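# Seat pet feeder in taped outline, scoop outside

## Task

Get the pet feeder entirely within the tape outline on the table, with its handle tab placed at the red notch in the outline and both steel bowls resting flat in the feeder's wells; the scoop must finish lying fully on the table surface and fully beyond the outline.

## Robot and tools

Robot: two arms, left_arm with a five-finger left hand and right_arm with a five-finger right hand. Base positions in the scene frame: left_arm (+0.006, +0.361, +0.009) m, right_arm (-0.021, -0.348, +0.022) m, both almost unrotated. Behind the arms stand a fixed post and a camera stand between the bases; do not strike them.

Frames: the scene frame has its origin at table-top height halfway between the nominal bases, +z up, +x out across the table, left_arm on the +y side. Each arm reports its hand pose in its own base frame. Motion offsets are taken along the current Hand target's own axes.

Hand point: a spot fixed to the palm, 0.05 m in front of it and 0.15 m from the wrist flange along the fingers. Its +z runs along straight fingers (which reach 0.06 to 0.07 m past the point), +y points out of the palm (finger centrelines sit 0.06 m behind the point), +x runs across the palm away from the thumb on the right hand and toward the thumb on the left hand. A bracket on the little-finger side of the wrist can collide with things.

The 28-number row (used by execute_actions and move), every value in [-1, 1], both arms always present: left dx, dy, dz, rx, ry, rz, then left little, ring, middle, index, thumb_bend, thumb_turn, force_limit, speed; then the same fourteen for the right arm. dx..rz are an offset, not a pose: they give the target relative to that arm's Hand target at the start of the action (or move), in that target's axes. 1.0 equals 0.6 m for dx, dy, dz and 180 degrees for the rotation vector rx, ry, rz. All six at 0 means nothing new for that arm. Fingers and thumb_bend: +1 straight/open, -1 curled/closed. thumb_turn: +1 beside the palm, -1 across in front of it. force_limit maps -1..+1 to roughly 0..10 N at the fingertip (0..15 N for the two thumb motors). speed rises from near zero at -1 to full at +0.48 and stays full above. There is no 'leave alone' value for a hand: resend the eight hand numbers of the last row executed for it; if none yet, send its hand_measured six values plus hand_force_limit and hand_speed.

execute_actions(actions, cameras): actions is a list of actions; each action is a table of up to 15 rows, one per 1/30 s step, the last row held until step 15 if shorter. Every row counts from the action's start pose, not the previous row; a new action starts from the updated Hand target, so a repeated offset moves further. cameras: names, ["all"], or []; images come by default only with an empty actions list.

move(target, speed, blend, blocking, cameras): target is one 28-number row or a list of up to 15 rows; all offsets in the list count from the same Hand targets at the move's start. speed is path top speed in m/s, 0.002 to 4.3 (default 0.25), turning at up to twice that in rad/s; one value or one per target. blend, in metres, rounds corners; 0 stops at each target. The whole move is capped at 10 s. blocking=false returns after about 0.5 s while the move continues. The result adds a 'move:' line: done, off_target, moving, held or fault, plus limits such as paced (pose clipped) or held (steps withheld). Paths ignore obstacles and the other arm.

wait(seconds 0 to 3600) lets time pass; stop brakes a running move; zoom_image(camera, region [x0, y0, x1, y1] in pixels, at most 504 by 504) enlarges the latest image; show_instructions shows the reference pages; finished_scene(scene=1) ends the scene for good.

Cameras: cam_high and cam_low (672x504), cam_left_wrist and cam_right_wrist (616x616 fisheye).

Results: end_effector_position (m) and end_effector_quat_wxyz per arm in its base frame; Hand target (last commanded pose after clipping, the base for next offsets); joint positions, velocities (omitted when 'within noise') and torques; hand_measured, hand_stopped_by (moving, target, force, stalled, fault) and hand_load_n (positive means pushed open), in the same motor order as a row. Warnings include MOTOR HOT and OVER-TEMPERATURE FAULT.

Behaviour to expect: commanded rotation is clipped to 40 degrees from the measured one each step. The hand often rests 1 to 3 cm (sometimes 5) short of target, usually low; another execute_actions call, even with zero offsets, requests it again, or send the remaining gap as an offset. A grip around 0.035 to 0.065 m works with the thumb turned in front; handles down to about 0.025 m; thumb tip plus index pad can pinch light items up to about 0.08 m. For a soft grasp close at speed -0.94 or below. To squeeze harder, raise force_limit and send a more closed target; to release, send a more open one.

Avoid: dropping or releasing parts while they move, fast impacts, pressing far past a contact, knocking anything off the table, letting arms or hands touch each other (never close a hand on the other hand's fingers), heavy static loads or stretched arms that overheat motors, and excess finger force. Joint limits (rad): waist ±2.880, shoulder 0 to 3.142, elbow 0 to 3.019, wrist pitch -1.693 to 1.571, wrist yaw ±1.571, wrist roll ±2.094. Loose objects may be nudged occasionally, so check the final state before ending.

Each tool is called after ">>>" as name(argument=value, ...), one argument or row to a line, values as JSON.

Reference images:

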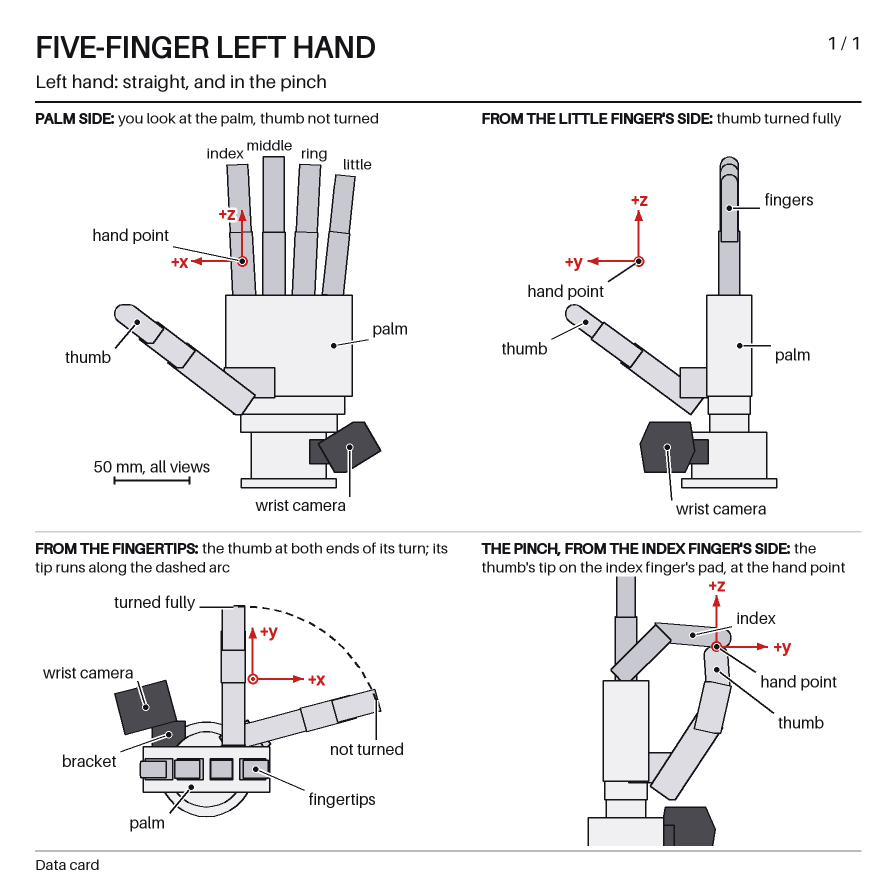

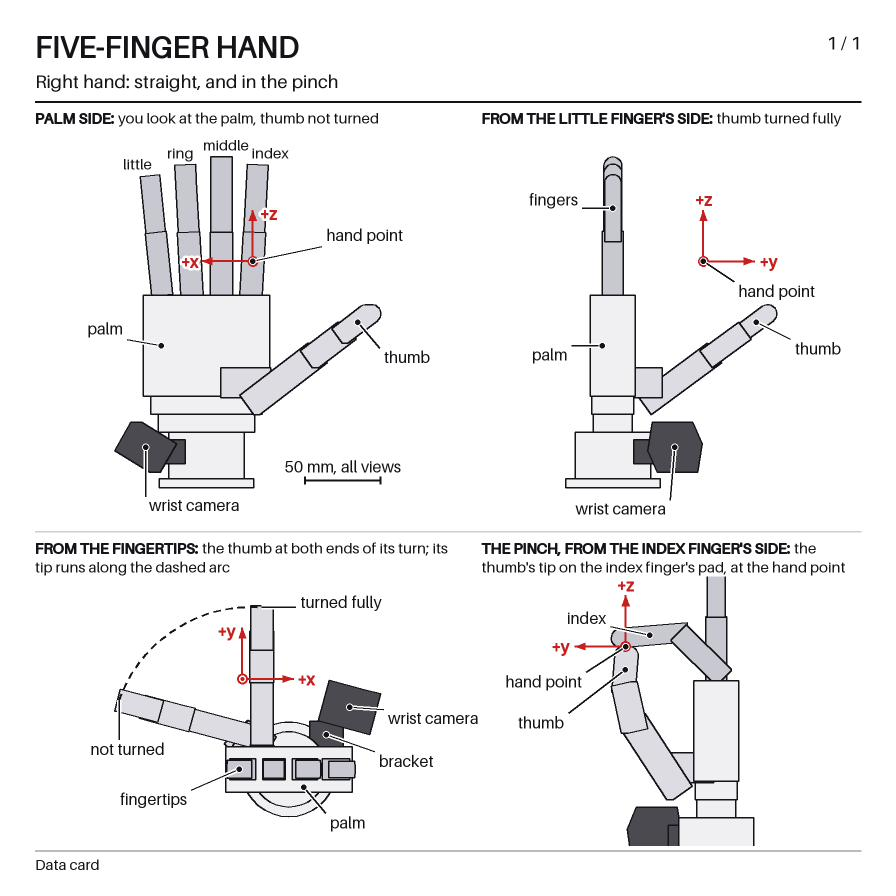

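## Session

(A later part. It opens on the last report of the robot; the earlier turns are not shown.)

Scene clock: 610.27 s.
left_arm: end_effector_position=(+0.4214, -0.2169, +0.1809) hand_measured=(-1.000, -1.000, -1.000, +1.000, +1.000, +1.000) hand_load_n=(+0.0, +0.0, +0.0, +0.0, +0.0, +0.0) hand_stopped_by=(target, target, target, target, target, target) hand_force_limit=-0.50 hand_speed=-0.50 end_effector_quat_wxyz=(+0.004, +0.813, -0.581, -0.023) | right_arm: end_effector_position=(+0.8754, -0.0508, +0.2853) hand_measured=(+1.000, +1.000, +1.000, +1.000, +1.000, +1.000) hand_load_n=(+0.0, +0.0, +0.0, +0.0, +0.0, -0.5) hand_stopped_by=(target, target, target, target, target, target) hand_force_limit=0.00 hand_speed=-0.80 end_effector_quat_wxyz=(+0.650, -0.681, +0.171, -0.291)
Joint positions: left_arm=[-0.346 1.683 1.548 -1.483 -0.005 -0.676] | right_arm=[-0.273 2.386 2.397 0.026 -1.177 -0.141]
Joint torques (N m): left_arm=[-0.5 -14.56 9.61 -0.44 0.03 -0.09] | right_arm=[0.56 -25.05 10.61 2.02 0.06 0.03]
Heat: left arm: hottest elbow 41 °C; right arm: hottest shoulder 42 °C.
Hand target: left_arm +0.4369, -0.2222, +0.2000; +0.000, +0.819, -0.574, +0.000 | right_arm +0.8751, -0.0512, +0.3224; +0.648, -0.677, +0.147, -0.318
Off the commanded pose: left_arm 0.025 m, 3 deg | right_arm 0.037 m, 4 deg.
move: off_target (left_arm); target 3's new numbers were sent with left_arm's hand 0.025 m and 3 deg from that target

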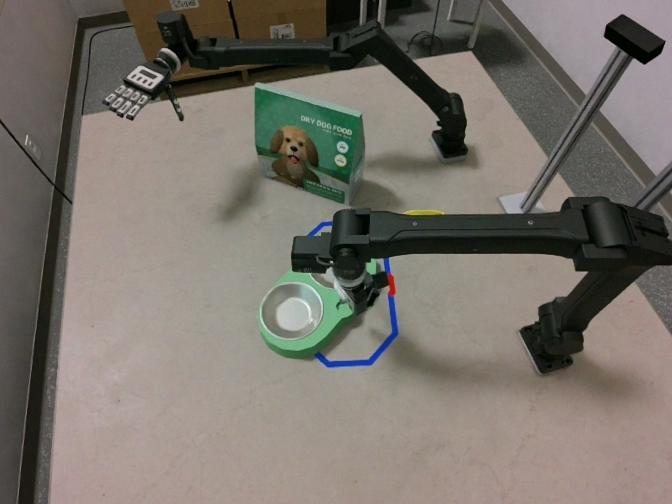

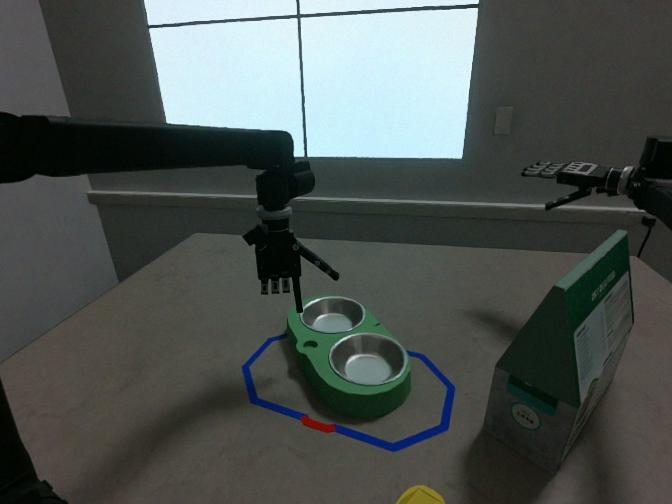

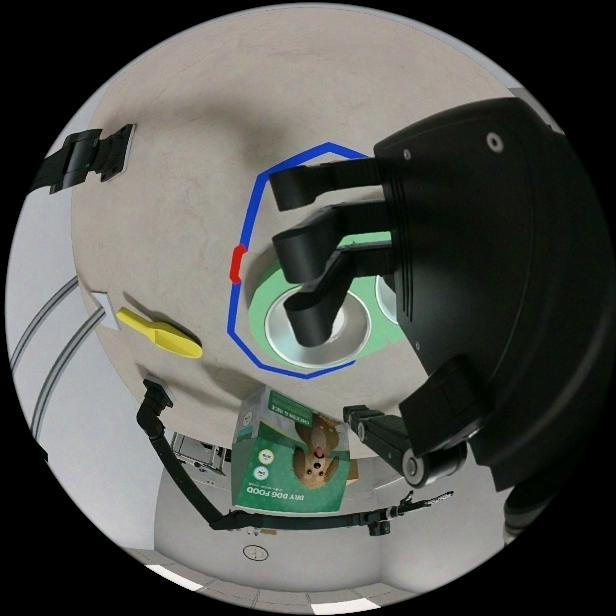

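>>> zoom_image(
  camera="cam_high",
  region=[280, 230, 420, 370],
)

>>> zoom_image(
  camera="cam_low",
  region=[230, 220, 430, 430],
)

Scaled by 3.600.

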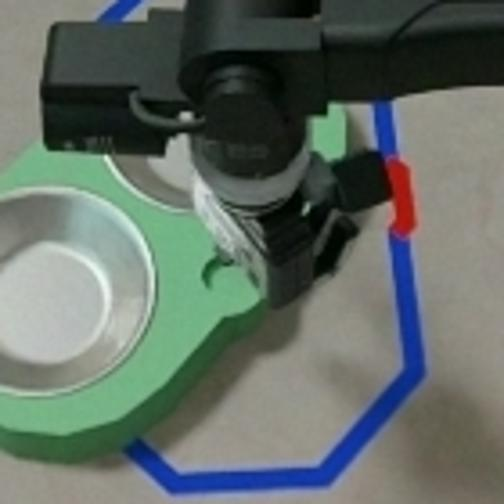

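Scaled by 2.400.

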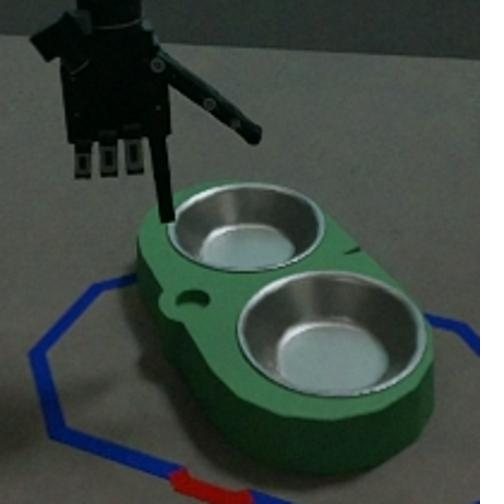

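>>> move(
  target=[0.026,-0.008,0.08,0,0,0,-1,-1,-1,1,1,1,-0.5,-0.5,0,0,0,0,0,0,1,1,1,1,1,1,0,-0.8],
  speed=[0.1],
  cameras=["cam_high","cam_low","cam_left_wrist"],
)

>>> zoom_image(
  camera="cam_low",
  region=[230, 220, 430, 430],
)

>>> zoom_image(
  camera="cam_high",
  region=[280, 230, 420, 370],
)

Scene clock: 628.60 s.
left_arm: end_effector_position=(+0.4401, -0.2241, +0.1443) hand_measured=(-1.000, -1.000, -1.000, +1.000, +1.000, +1.000) hand_load_n=(+0.0, +0.0, +0.0, +0.0, +0.0, +0.0) hand_stopped_by=(target, target, target, target, target, target) hand_force_limit=-0.50 hand_speed=-0.50 end_effector_quat_wxyz=(+0.003, +0.818, -0.574, -0.020) | right_arm: end_effector_position=(+0.8754, -0.0508, +0.2853) hand_measured=(+1.000, +1.000, +1.000, +1.000, +1.000, +1.000) hand_load_n=(+0.0, +0.0, +0.0, +0.0, +0.0, +0.0) hand_stopped_by=(target, target, target, target, target, target) hand_force_limit=0.00 hand_speed=-0.80 end_effector_quat_wxyz=(+0.650, -0.681, +0.171, -0.291)
Joint positions: left_arm=[-0.346 1.744 1.533 -1.4 -0.005 -0.693] | right_arm=[-0.273 2.386 2.397 0.026 -1.177 -0.141]
Joint torques (N m): left_arm=[-2.37 -15.85 6.69 0.47 0.05 -0.02] | right_arm=[0.67 -25.05 10.61 1.99 0.07 0.02]
Heat: left arm: hottest elbow 42 °C; right arm: hottest shoulder 43 °C.
Hand target: left_arm +0.4467, -0.2353, +0.1520; +0.000, +0.819, -0.574, +0.000 | right_arm +0.8751, -0.0512, +0.3224; +0.648, -0.677, +0.147, -0.318
Off the commanded pose: left_arm 0.015 m, 2 deg | right_arm 0.037 m, 4 deg.
move: off_target (left_arm)

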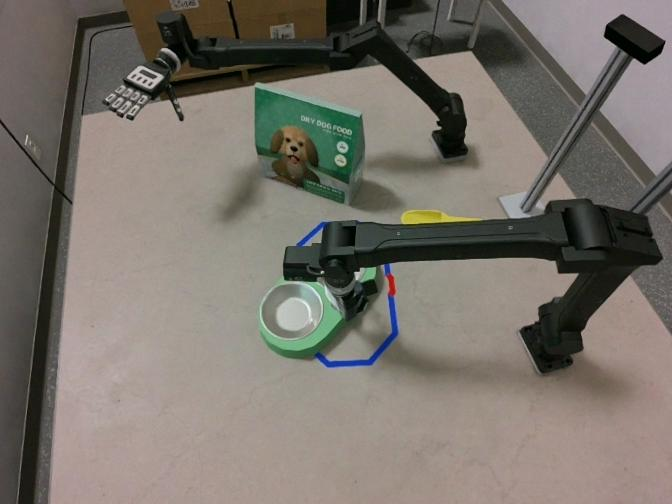

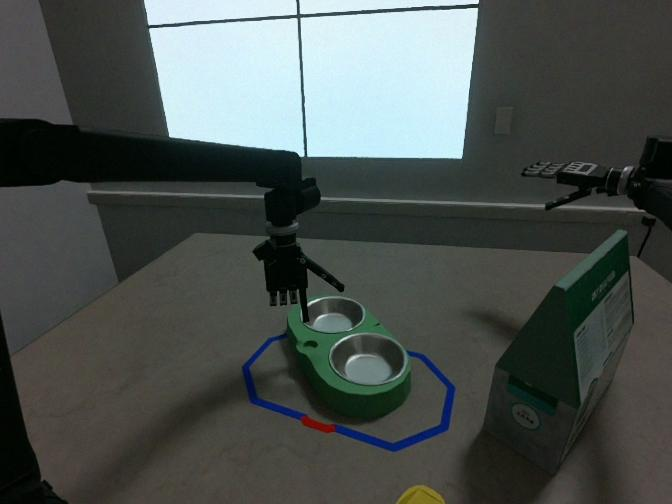

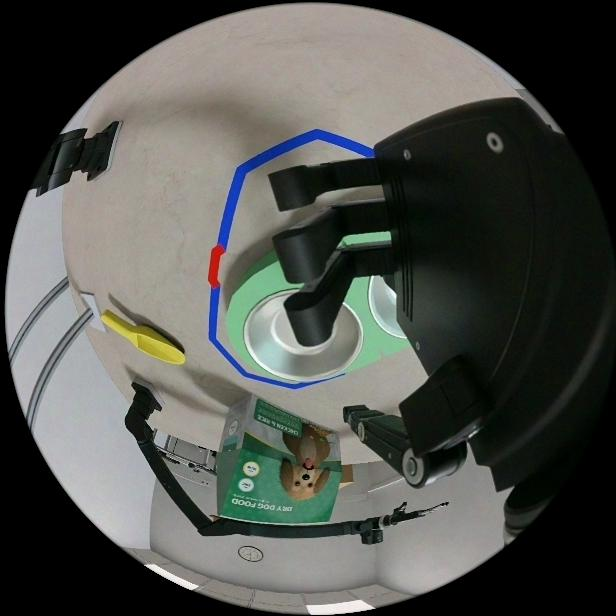

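Scaled by 2.400.

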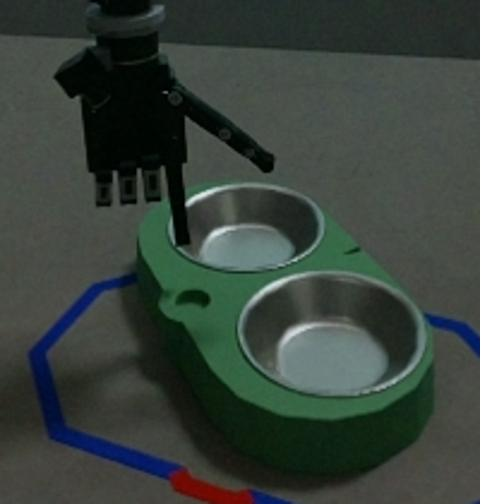

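Scaled by 3.600.

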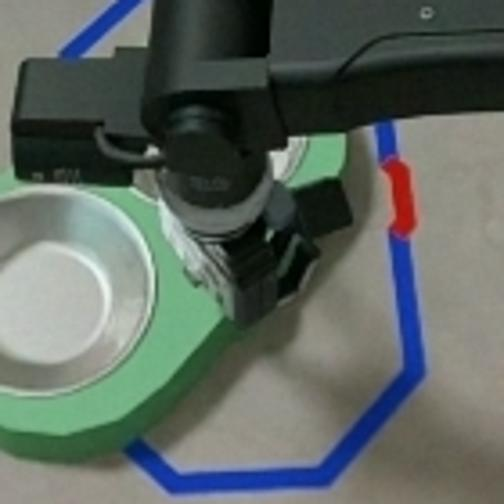

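>>> move(
  target=[0.0156,0.0375,0.025,0,0,0,-1,-1,-1,1,1,1,-0.5,-0.5,0,0,0,0,0,0,1,1,1,1,1,1,0,-0.8],
  speed=[0.1],
  cameras=["cam_low"],
)

>>> zoom_image(
  camera="cam_low",
  region=[230, 220, 430, 430],
)

Scene clock: 635.33 s.
left_arm: end_effector_position=(+0.4208, -0.2417, +0.1205) hand_measured=(-1.000, -1.000, -1.000, +1.000, +1.000, +1.000) hand_load_n=(+0.0, +0.0, +0.0, +0.0, +0.0, +0.0) hand_stopped_by=(target, target, target, target, target, target) hand_force_limit=-0.50 hand_speed=-0.50 end_effector_quat_wxyz=(+0.004, +0.817, -0.576, -0.030) | right_arm: end_effector_position=(+0.8754, -0.0508, +0.2853) hand_measured=(+1.000, +1.000, +1.000, +1.000, +1.000, +1.000) hand_load_n=(+0.0, +0.0, +0.0, +0.0, +0.0, +0.0) hand_stopped_by=(target, target, target, target, target, target) hand_force_limit=0.00 hand_speed=-0.80 end_effector_quat_wxyz=(+0.650, -0.681, +0.171, -0.291)
Joint positions: left_arm=[-0.392 1.744 1.467 -1.354 -0.005 -0.734] | right_arm=[-0.273 2.386 2.397 0.026 -1.177 -0.141]
Joint torques (N m): left_arm=[-1.85 -17.14 6.58 0.53 0.08 -0.08] | right_arm=[0.62 -25.05 10.59 2.02 0.07 0.03]
Heat: left arm: hottest elbow 41 °C; right arm: hottest shoulder 43 °C.
Hand target: left_arm +0.4288, -0.2518, +0.1370; +0.000, +0.819, -0.574, +0.000 | right_arm +0.8751, -0.0512, +0.3224; +0.648, -0.677, +0.147, -0.318
Off the commanded pose: left_arm 0.021 m, 4 deg | right_arm 0.037 m, 4 deg.
move: off_target (left_arm)

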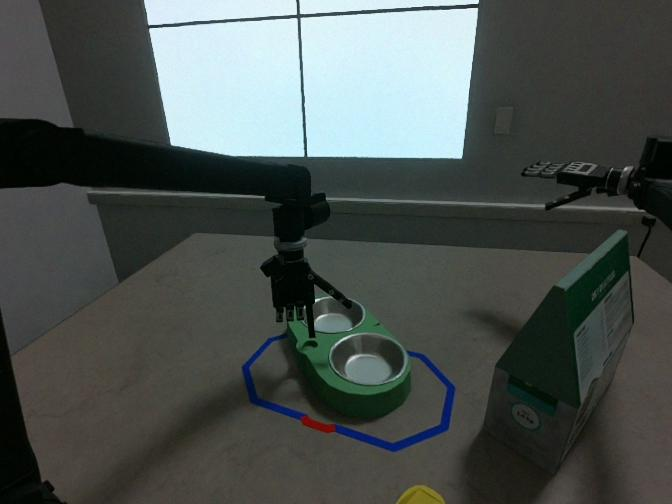

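Scaled by 2.400.

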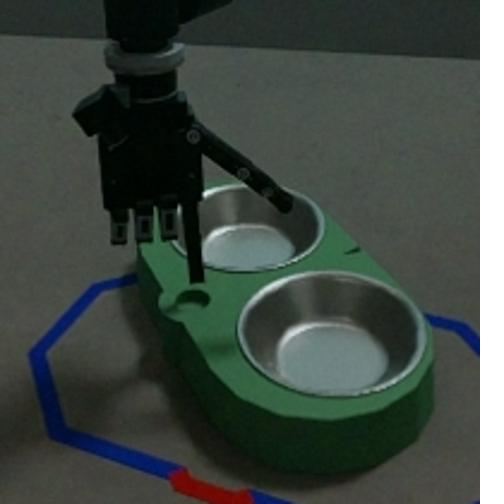

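>>> move(
  target=[-0.006,0.01,0.035,0,0,0,-1,-1,-1,1,1,1,-0.5,-0.5,0,0,0,0,0,0,1,1,1,1,1,1,0,-0.8],
  speed=[0.06],
  cameras=["cam_low", "cam_left_wrist"],
)

>>> zoom_image(
  camera="cam_low",
  region=[260, 280, 360, 380],
)

Scene clock: 640.50 s.
left_arm: end_effector_position=(+0.4147, -0.2393, +0.0993) hand_measured=(-1.000, -1.000, -1.000, +1.000, +1.000, +1.000) hand_load_n=(+0.0, +0.0, +0.0, +0.0, +0.0, +0.0) hand_stopped_by=(target, target, target, target, target, target) hand_force_limit=-0.50 hand_speed=-0.50 end_effector_quat_wxyz=(+0.004, +0.818, -0.575, -0.030) | right_arm: end_effector_position=(+0.8754, -0.0508, +0.2853) hand_measured=(+1.000, +1.000, +1.000, +1.000, +1.000, +1.000) hand_load_n=(+0.0, -0.5, +0.0, +0.0, +0.0, +0.0) hand_stopped_by=(target, target, target, target, target, target) hand_force_limit=0.00 hand_speed=-0.80 end_effector_quat_wxyz=(+0.650, -0.681, +0.171, -0.291)
Joint positions: left_arm=[-0.392 1.744 1.409 -1.296 -0.005 -0.737] | right_arm=[-0.273 2.386 2.397 0.026 -1.177 -0.141]
Joint torques (N m): left_arm=[-1.96 -16.97 6.48 0.75 0.07 -0.11] | right_arm=[0.62 -25.05 10.59 2 0.07 0.03]
Heat: left arm: hottest elbow 41 °C; right arm: hottest shoulder 43 °C.
Hand target: left_arm +0.4219, -0.2504, +0.1160; +0.000, +0.819, -0.574, +0.000 | right_arm +0.8751, -0.0512, +0.3224; +0.648, -0.677, +0.147, -0.318
Off the commanded pose: left_arm 0.021 m, 4 deg | right_arm 0.037 m, 4 deg.
move: off_target (left_arm)

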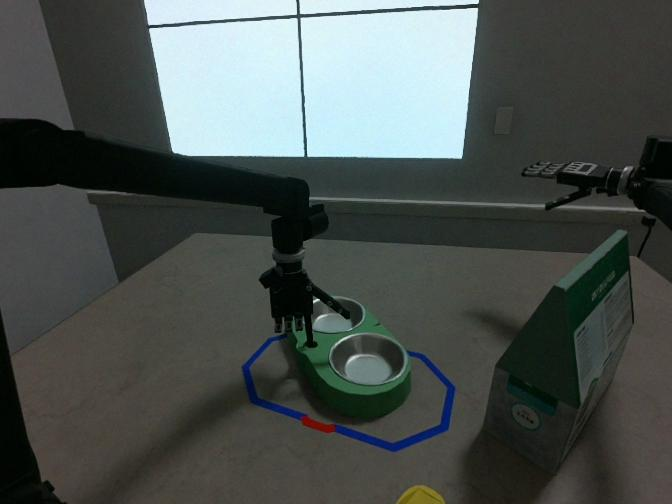

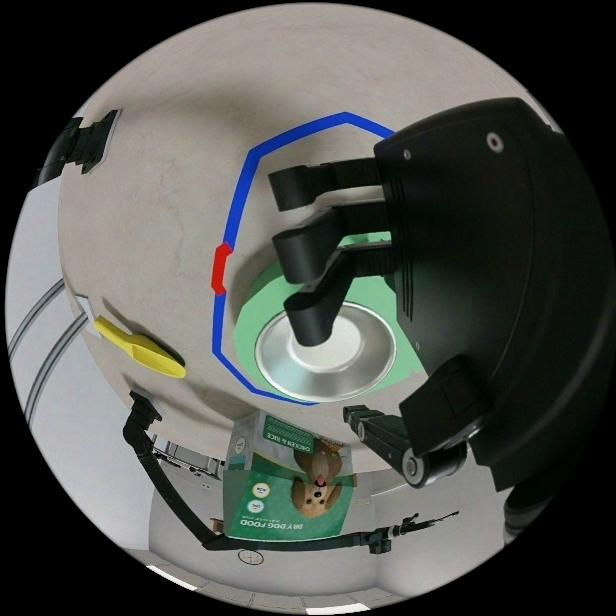

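Scaled by 5.040.

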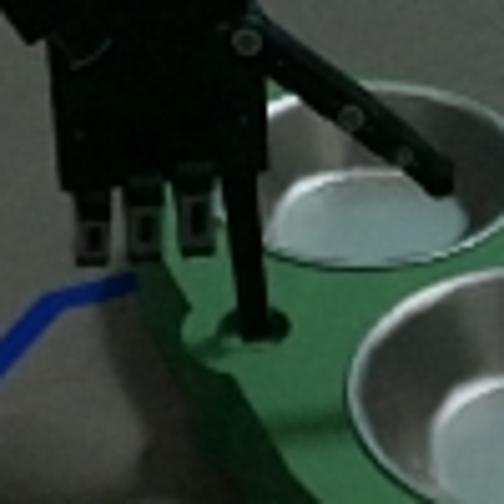

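>>> move(
  target=[
    [0,0,0.02,0,0,0,-1,-1,-1,1,1,1,-0.5,-0.5,0,0,0,0,0,0,1,1,1,1,1,1,0,-0.8],
    [-0.04,0.2,0.02,0,0,0,-1,-1,-1,1,1,1,-0.5,-0.5,0,0,0,0,0,0,1,1,1,1,1,1,0,-0.8],
  ],
  speed=[0.06],
  cameras=["cam_high","cam_low", "cam_left_wrist"],
)

speed must be one number or one for each of the 2 targets, got a list of 1; nothing of the call was run

>>> move(
  target=[
    [0,0,0.02,0,0,0,-1,-1,-1,1,1,1,-0.5,-0.5,0,0,0,0,0,0,1,1,1,1,1,1,0,-0.8],
    [-0.04,0.2,0.02,0,0,0,-1,-1,-1,1,1,1,-0.5,-0.5,0,0,0,0,0,0,1,1,1,1,1,1,0,-0.8],
  ],
  speed=0.06,
  cameras=["cam_high","cam_low", "cam_left_wrist"],
)

Scene clock: 651.77 s.
left_arm: end_effector_position=(+0.2995, -0.2579, +0.0926) hand_measured=(-1.000, -1.000, -1.000, +1.000, +1.000, +1.000) hand_load_n=(+0.0, +0.0, +0.0, +0.0, +0.0, +0.0) hand_stopped_by=(target, target, target, target, target, target) hand_force_limit=-0.50 hand_speed=-0.50 end_effector_quat_wxyz=(-0.001, +0.822, -0.569, -0.023) | right_arm: end_effector_position=(+0.8754, -0.0508, +0.2853) hand_measured=(+1.000, +1.000, +1.000, +1.000, +1.000, +1.000) hand_load_n=(+0.0, +0.0, +0.0, +0.0, +0.0, +0.0) hand_stopped_by=(target, target, target, target, target, target) hand_force_limit=0.00 hand_speed=-0.80 end_effector_quat_wxyz=(+0.650, -0.681, +0.171, -0.291)
Joint positions: left_arm=[-0.544 1.505 1.094 -1.205 -0.005 -0.905] | right_arm=[-0.273 2.386 2.397 0.026 -1.177 -0.141]
Joint torques (N m): left_arm=[-2.55 -13.04 5.76 0.44 0.11 -0.11] | right_arm=[0.62 -25.05 10.61 2 0.07 0.02]
Heat: left arm: hottest elbow 40 °C; right arm: hottest shoulder 43 °C.
Hand target: left_arm +0.3009, -0.2688, +0.1040; +0.000, +0.819, -0.574, +0.000 | right_arm +0.8751, -0.0512, +0.3224; +0.648, -0.677, +0.147, -0.318
Off the commanded pose: left_arm 0.016 m, 3 deg | right_arm 0.037 m, 4 deg.
move: off_target (left_arm)

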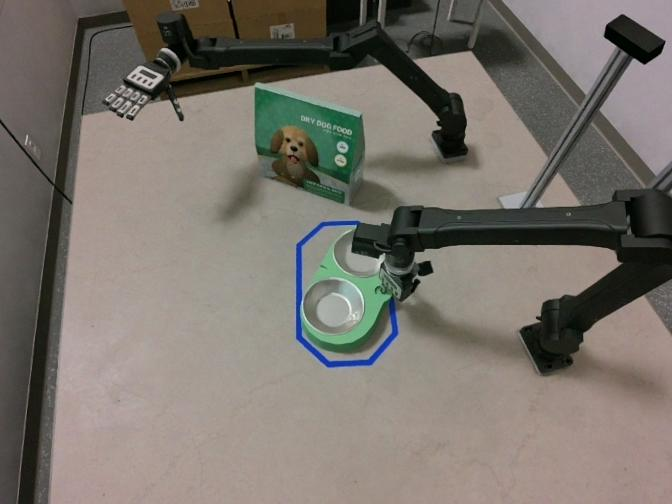

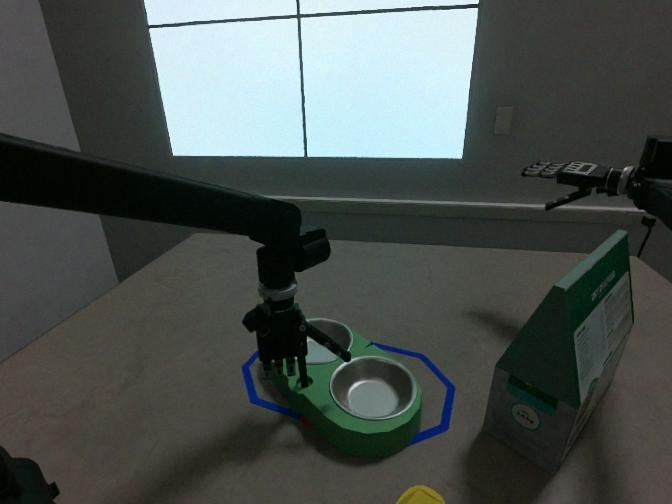

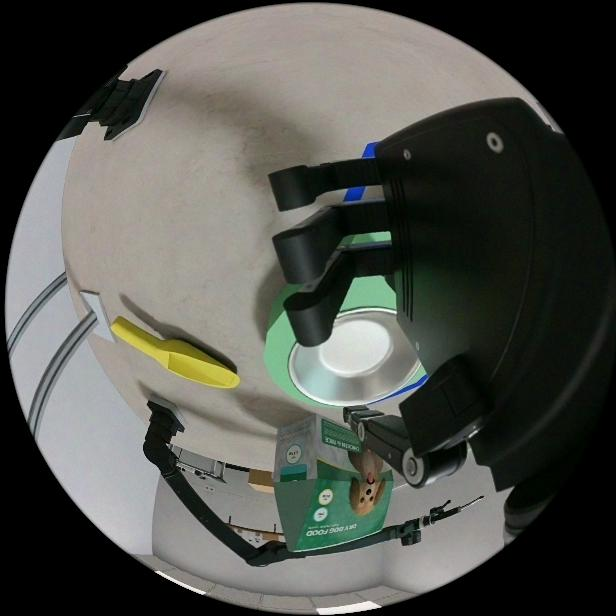

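>>> move(
  target=[
    [0,0,-0.1,0,0,0,-1,-1,-1,1,1,1,-0.5,-0.5,0,0,0,0,0,0,1,1,1,1,1,1,0,-0.8],
    [0.165,-0.4296,-0.11,0,0,0.178,1,1,1,1,1,1,0.6,-0.5,0,0,0,0,0,0,1,1,1,1,1,1,0,-0.8],
  ],
  speed=[0.08,0.2],
  cameras=["cam_high","cam_low", "cam_left_wrist"],
)

Scene clock: 670.83 s.
left_arm: end_effector_position=(+0.5661, -0.2724, +0.1460) hand_measured=(+1.000, +1.000, +1.000, +1.000, +1.000, +1.000) hand_load_n=(+0.0, +0.0, +0.0, +0.0, +0.0, +0.0) hand_stopped_by=(target, target, target, target, target, target) hand_force_limit=0.60 hand_speed=-0.50 end_effector_quat_wxyz=(-0.009, -0.632, +0.775, +0.023) | right_arm: end_effector_position=(+0.8754, -0.0508, +0.2853) hand_measured=(+1.000, +1.000, +1.000, +1.000, +1.000, +1.000) hand_load_n=(+0.0, +0.0, +0.0, +0.0, +0.0, +0.0) hand_stopped_by=(target, target, target, target, target, target) hand_force_limit=0.00 hand_speed=-0.80 end_effector_quat_wxyz=(+0.650, -0.681, +0.171, -0.291)
Joint positions: left_arm=[-0.384 2.251 2.327 -1.696 -0.007 -0.182] | right_arm=[-0.273 2.386 2.397 0.026 -1.177 -0.141]
Joint torques (N m): left_arm=[-0.67 -22.42 9.4 -0.34 0.12 0.15] | right_arm=[0.62 -25.05 10.59 2 0.07 0.03]
Heat: left arm: hottest elbow 40 °C; right arm: hottest shoulder 43 °C.
Hand target: left_arm +0.5770, -0.2740, +0.1701; +0.000, -0.629, +0.778, +0.000 | right_arm +0.8751, -0.0512, +0.3224; +0.648, -0.677, +0.147, -0.318
Off the commanded pose: left_arm 0.026 m, 3 deg | right_arm 0.037 m, 4 deg.
joint sent to its limit (left arm) — joint 4 (wrist pitch), lower limit. The joint targets are off in position, not in orientation.
move: off_target (left_arm); target 2's new numbers were sent with left_arm's hand 0.026 m and 3 deg from that target

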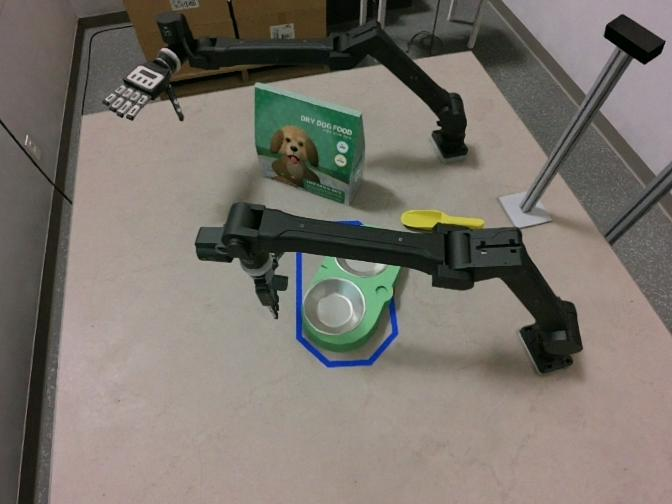

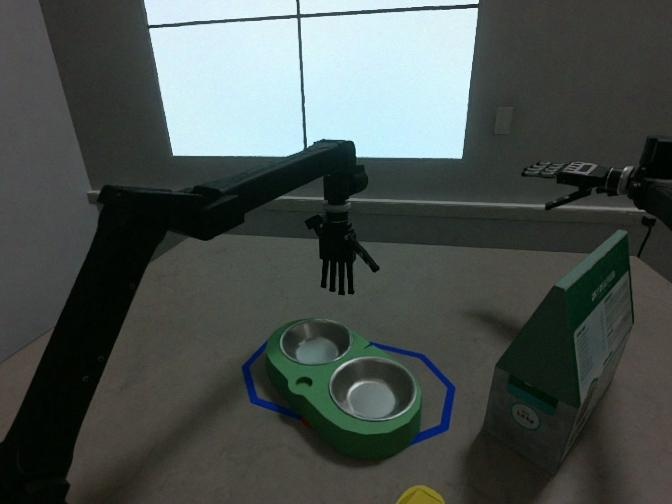

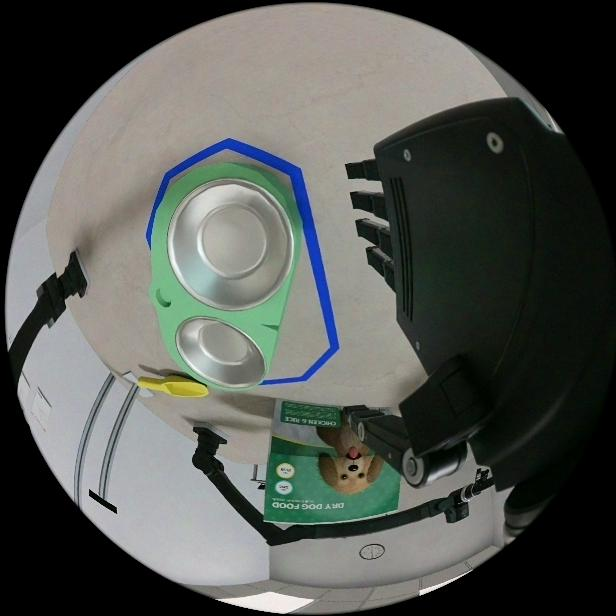

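>>> move(
  target=[
    [0,0,0.14,0,0,0,1,1,1,1,1,1,0.6,-0.5,0,0,0,0,0,0,1,1,1,1,1,1,0,-0.8],
    [-0.053,0.183,0.14,0,0,0,1,1,1,1,1,1,0.6,-0.5,0,0,0,0,0,0,1,1,1,1,1,1,0,-0.8],
  ],
  speed=[0.15,0.08],
  cameras=["cam_high","cam_low", "cam_left_wrist"],
)

Scene clock: 686.30 s.
left_arm: end_effector_position=(+0.4667, -0.2191, +0.0689) hand_measured=(+1.000, +1.000, +1.000, +1.000, +1.000, +1.000) hand_load_n=(+0.0, +0.0, +0.0, +0.0, +0.0, +0.0) hand_stopped_by=(target, target, target, target, target, target) hand_force_limit=0.60 hand_speed=-0.50 end_effector_quat_wxyz=(-0.011, -0.632, +0.775, +0.026) | right_arm: end_effector_position=(+0.8754, -0.0508, +0.2853) hand_measured=(+1.000, +1.000, +1.000, +1.000, +1.000, +1.000) hand_load_n=(+0.0, +0.0, +0.0, +0.0, +0.0, -0.5) hand_stopped_by=(target, target, target, target, target, target) hand_force_limit=0.00 hand_speed=-0.80 end_effector_quat_wxyz=(+0.650, -0.681, +0.171, -0.291)
Joint positions: left_arm=[-0.363 1.942 1.61 -1.294 -0.007 -0.161] | right_arm=[-0.273 2.386 2.397 0.026 -1.177 -0.141]
Joint torques (N m): left_arm=[-0.79 -19.9 6.11 0.62 0.06 0.17] | right_arm=[0.73 -25.05 10.59 2.02 0.07 0.03]
Heat: left arm: hottest elbow 42 °C; right arm: hottest shoulder 43 °C.
Hand target: left_arm +0.4763, -0.2199, +0.0860; +0.000, -0.629, +0.778, +0.000 | right_arm +0.8751, -0.0512, +0.3224; +0.648, -0.677, +0.147, -0.318
Off the commanded pose: left_arm 0.020 m, 3 deg | right_arm 0.037 m, 4 deg.
move: off_target (left_arm)

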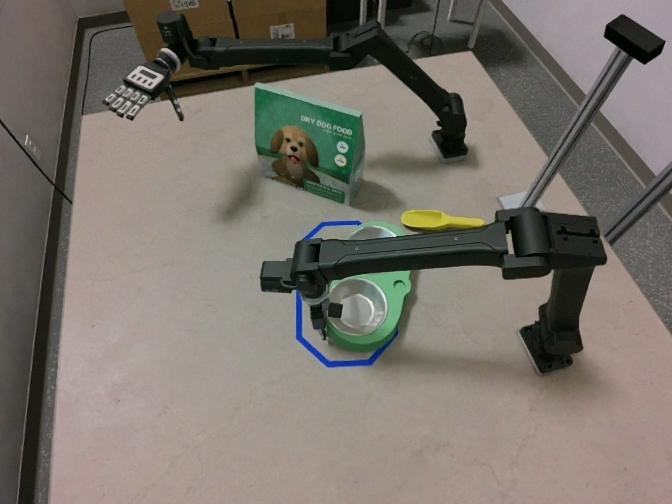

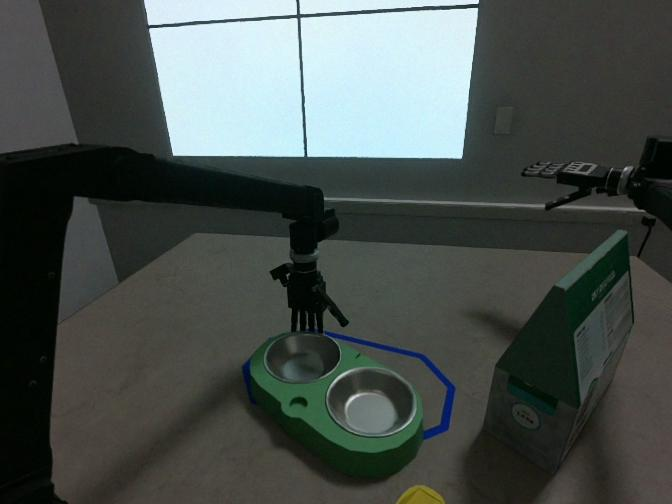

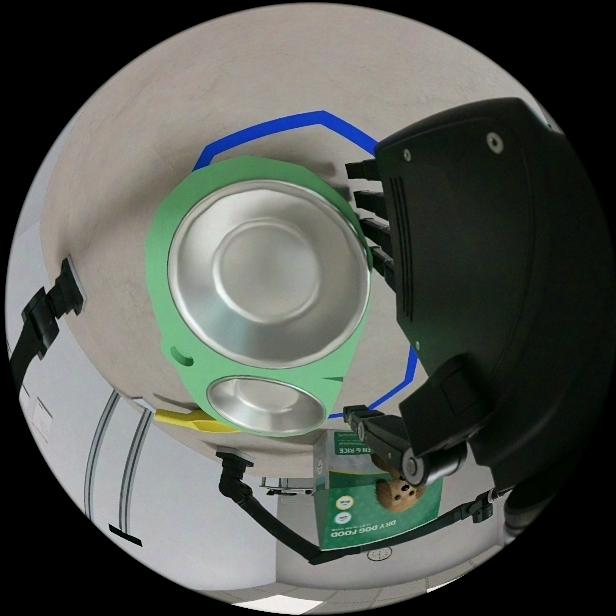

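>>> move(
  target=[
    [0,-0.05,0,0,0,0,1,1,1,1,1,1,0.6,-0.5,0,0,0,0,0,0,1,1,1,1,1,1,0,-0.8],
    [0,-0.1,-0.15,0,0,0,1,1,1,1,1,1,0.6,-0.5,0,0,0,0,0,0,1,1,1,1,1,1,0,-0.8],
    [-0.4,-0.1,-0.2,0,0,0,1,1,1,1,1,1,0.6,-0.5,0,0,0,0,0,0,1,1,1,1,1,1,0,-0.8],
  ],
  speed=0.25,
  blend=[0.01, 0.03, 0],
  cameras=["cam_high","cam_low", "cam_left_wrist"],
)

>>> zoom_image(
  camera="cam_high",
  region=[270, 190, 500, 390],
)

Scene clock: 694.70 s.
left_arm: end_effector_position=(+0.5744, +0.0042, +0.1858) hand_measured=(+1.000, +1.000, +1.000, +1.000, +1.000, +1.000) hand_load_n=(+0.0, +0.0, +0.0, +0.0, +0.0, +0.0) hand_stopped_by=(target, target, target, target, target, target) hand_force_limit=0.60 hand_speed=-0.50 end_effector_quat_wxyz=(-0.018, -0.635, +0.772, +0.018) | right_arm: end_effector_position=(+0.8754, -0.0508, +0.2853) hand_measured=(+1.000, +1.000, +1.000, +1.000, +1.000, +1.000) hand_load_n=(+0.0, +0.0, +0.0, +0.0, +0.0, -0.5) hand_stopped_by=(target, target, target, target, target, target) hand_force_limit=0.00 hand_speed=-0.80 end_effector_quat_wxyz=(+0.650, -0.681, +0.171, -0.291)
Joint positions: left_arm=[0.035 2.103 2.177 -1.696 -0.007 0.227] | right_arm=[-0.273 2.386 2.397 0.026 -1.177 -0.141]
Joint torques (N m): left_arm=[-1.96 -20.19 9.73 -0.32 0.06 0.08] | right_arm=[0.67 -25.05 10.59 2.02 0.07 0.03]
Heat: left arm: hottest elbow 41 °C; right arm: hottest shoulder 43 °C.
Hand target: left_arm +0.5853, +0.0022, +0.2059; +0.000, -0.629, +0.778, +0.000 | right_arm +0.8751, -0.0512, +0.3224; +0.648, -0.677, +0.147, -0.318
Off the commanded pose: left_arm 0.023 m, 3 deg | right_arm 0.037 m, 4 deg.
joint sent to its limit (left arm) — joint 4 (wrist pitch), lower limit. The joint targets are off in position, not in orientation.
move: off_target (left_arm)

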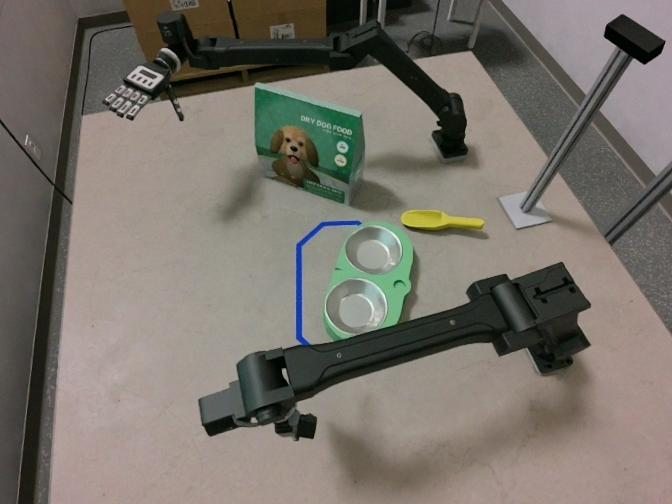

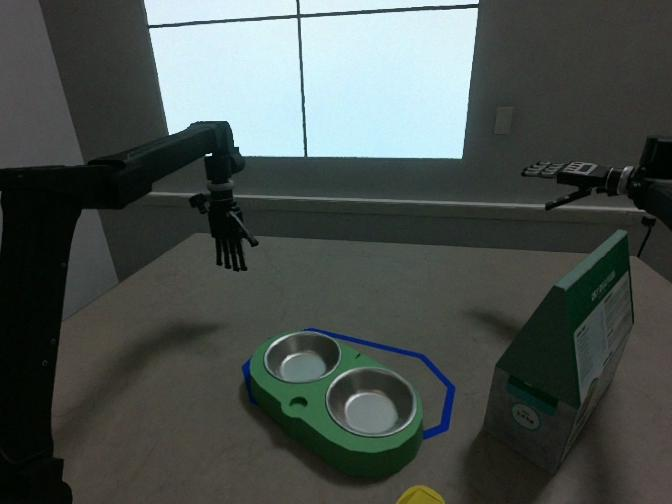

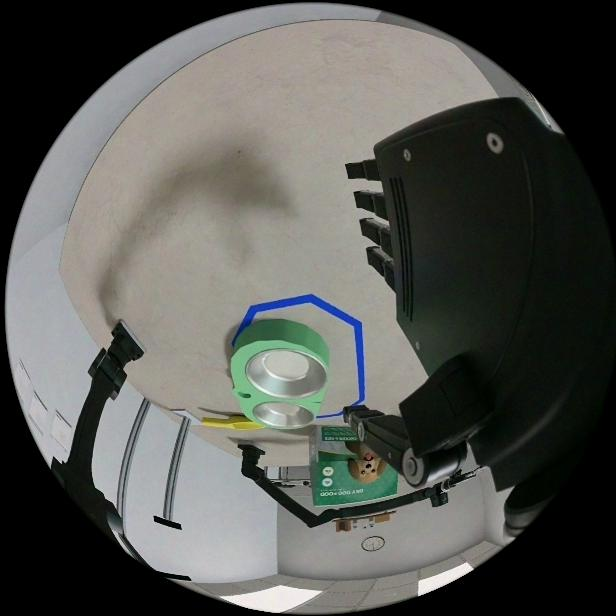

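Scaled by 2.191.

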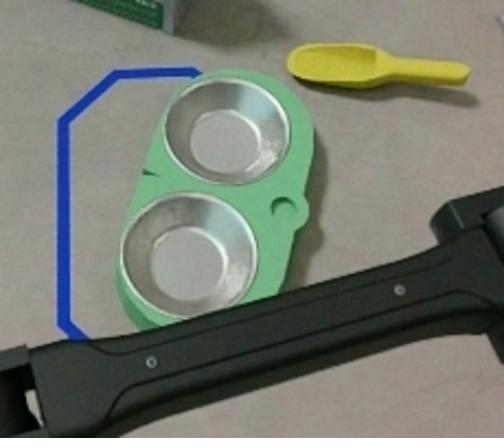

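>>> move(
  target=[
    [0.777,0.5775,0,0,0,-0.039,1,1,1,1,1,1,0.6,-0.5,0,0,0,0,0,0,1,1,1,1,1,1,0,-0.8],
    [0.777,0.5775,0.1,0,0,-0.039,1,1,1,1,1,1,0.6,-0.5,0,0,0,0,0,0,1,1,1,1,1,1,0,-0.8],
  ],
  speed=[0.3,0.15],
  blend=[0.03, 0],
  cameras=["cam_high","cam_low", "cam_left_wrist"],
)

>>> zoom_image(
  camera="cam_high",
  region=[290, 190, 490, 370],
)

Scene clock: 709.90 s.
left_arm: end_effector_position=(+0.1425, -0.3704, +0.1370) hand_measured=(+1.000, +1.000, +1.000, +1.000, +1.000, +1.000) hand_load_n=(+0.0, +0.0, +0.0, +0.0, +0.0, +0.0) hand_stopped_by=(target, target, target, target, target, target) hand_force_limit=0.60 hand_speed=-0.50 end_effector_quat_wxyz=(+0.006, -0.669, +0.743, +0.022) | right_arm: end_effector_position=(+0.8754, -0.0508, +0.2853) hand_measured=(+1.000, +1.000, +1.000, +1.000, +1.000, +1.000) hand_load_n=(+0.0, +0.0, +0.0, +0.0, +0.0, +0.0) hand_stopped_by=(target, target, target, target, target, target) hand_force_limit=0.00 hand_speed=-0.80 end_effector_quat_wxyz=(+0.650, -0.681, +0.171, -0.291)
Joint positions: left_arm=[-1.035 1.464 1.172 -1.325 -0.002 -0.929] | right_arm=[-0.273 2.386 2.397 0.026 -1.177 -0.141]
Joint torques (N m): left_arm=[-1.14 -12.4 6.86 0.68 -0.05 -0.09] | right_arm=[0.73 -25.05 10.59 2 0.07 0.03]
Heat: left arm: hottest elbow 43 °C; right arm: hottest shoulder 43 °C.
Hand target: left_arm +0.1487, -0.3809, +0.1461; +0.000, -0.675, +0.738, +0.000 | right_arm +0.8751, -0.0512, +0.3224; +0.648, -0.677, +0.147, -0.318
Off the commanded pose: left_arm 0.015 m, 3 deg | right_arm 0.037 m, 4 deg.
move: off_target (left_arm)

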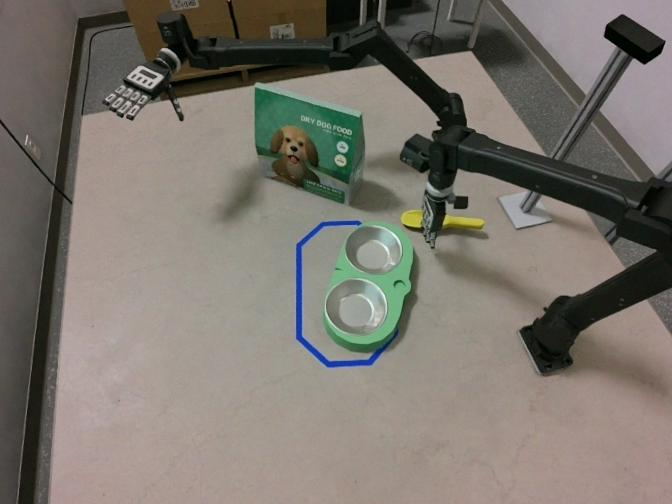

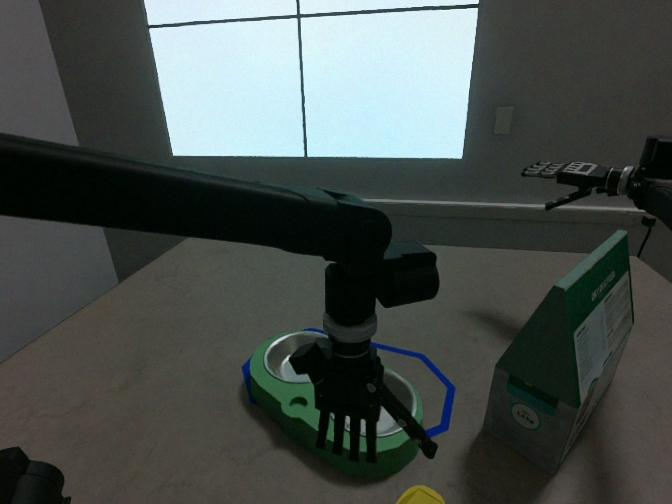

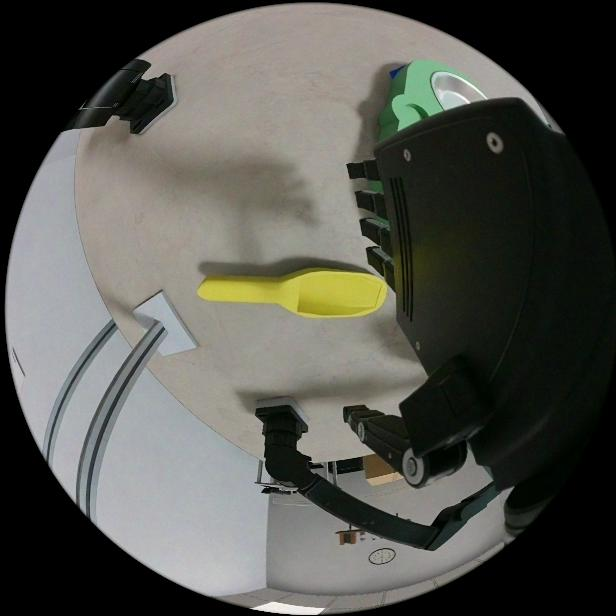

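Scaled by 2.520.

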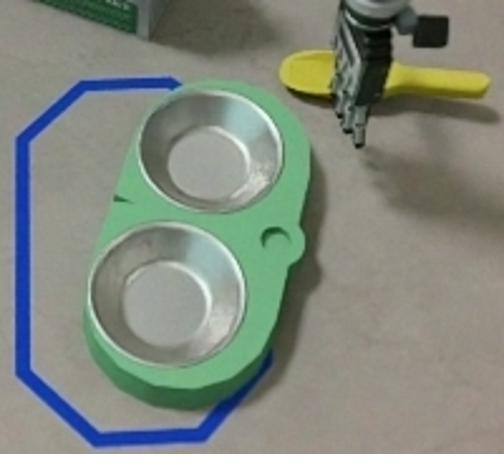

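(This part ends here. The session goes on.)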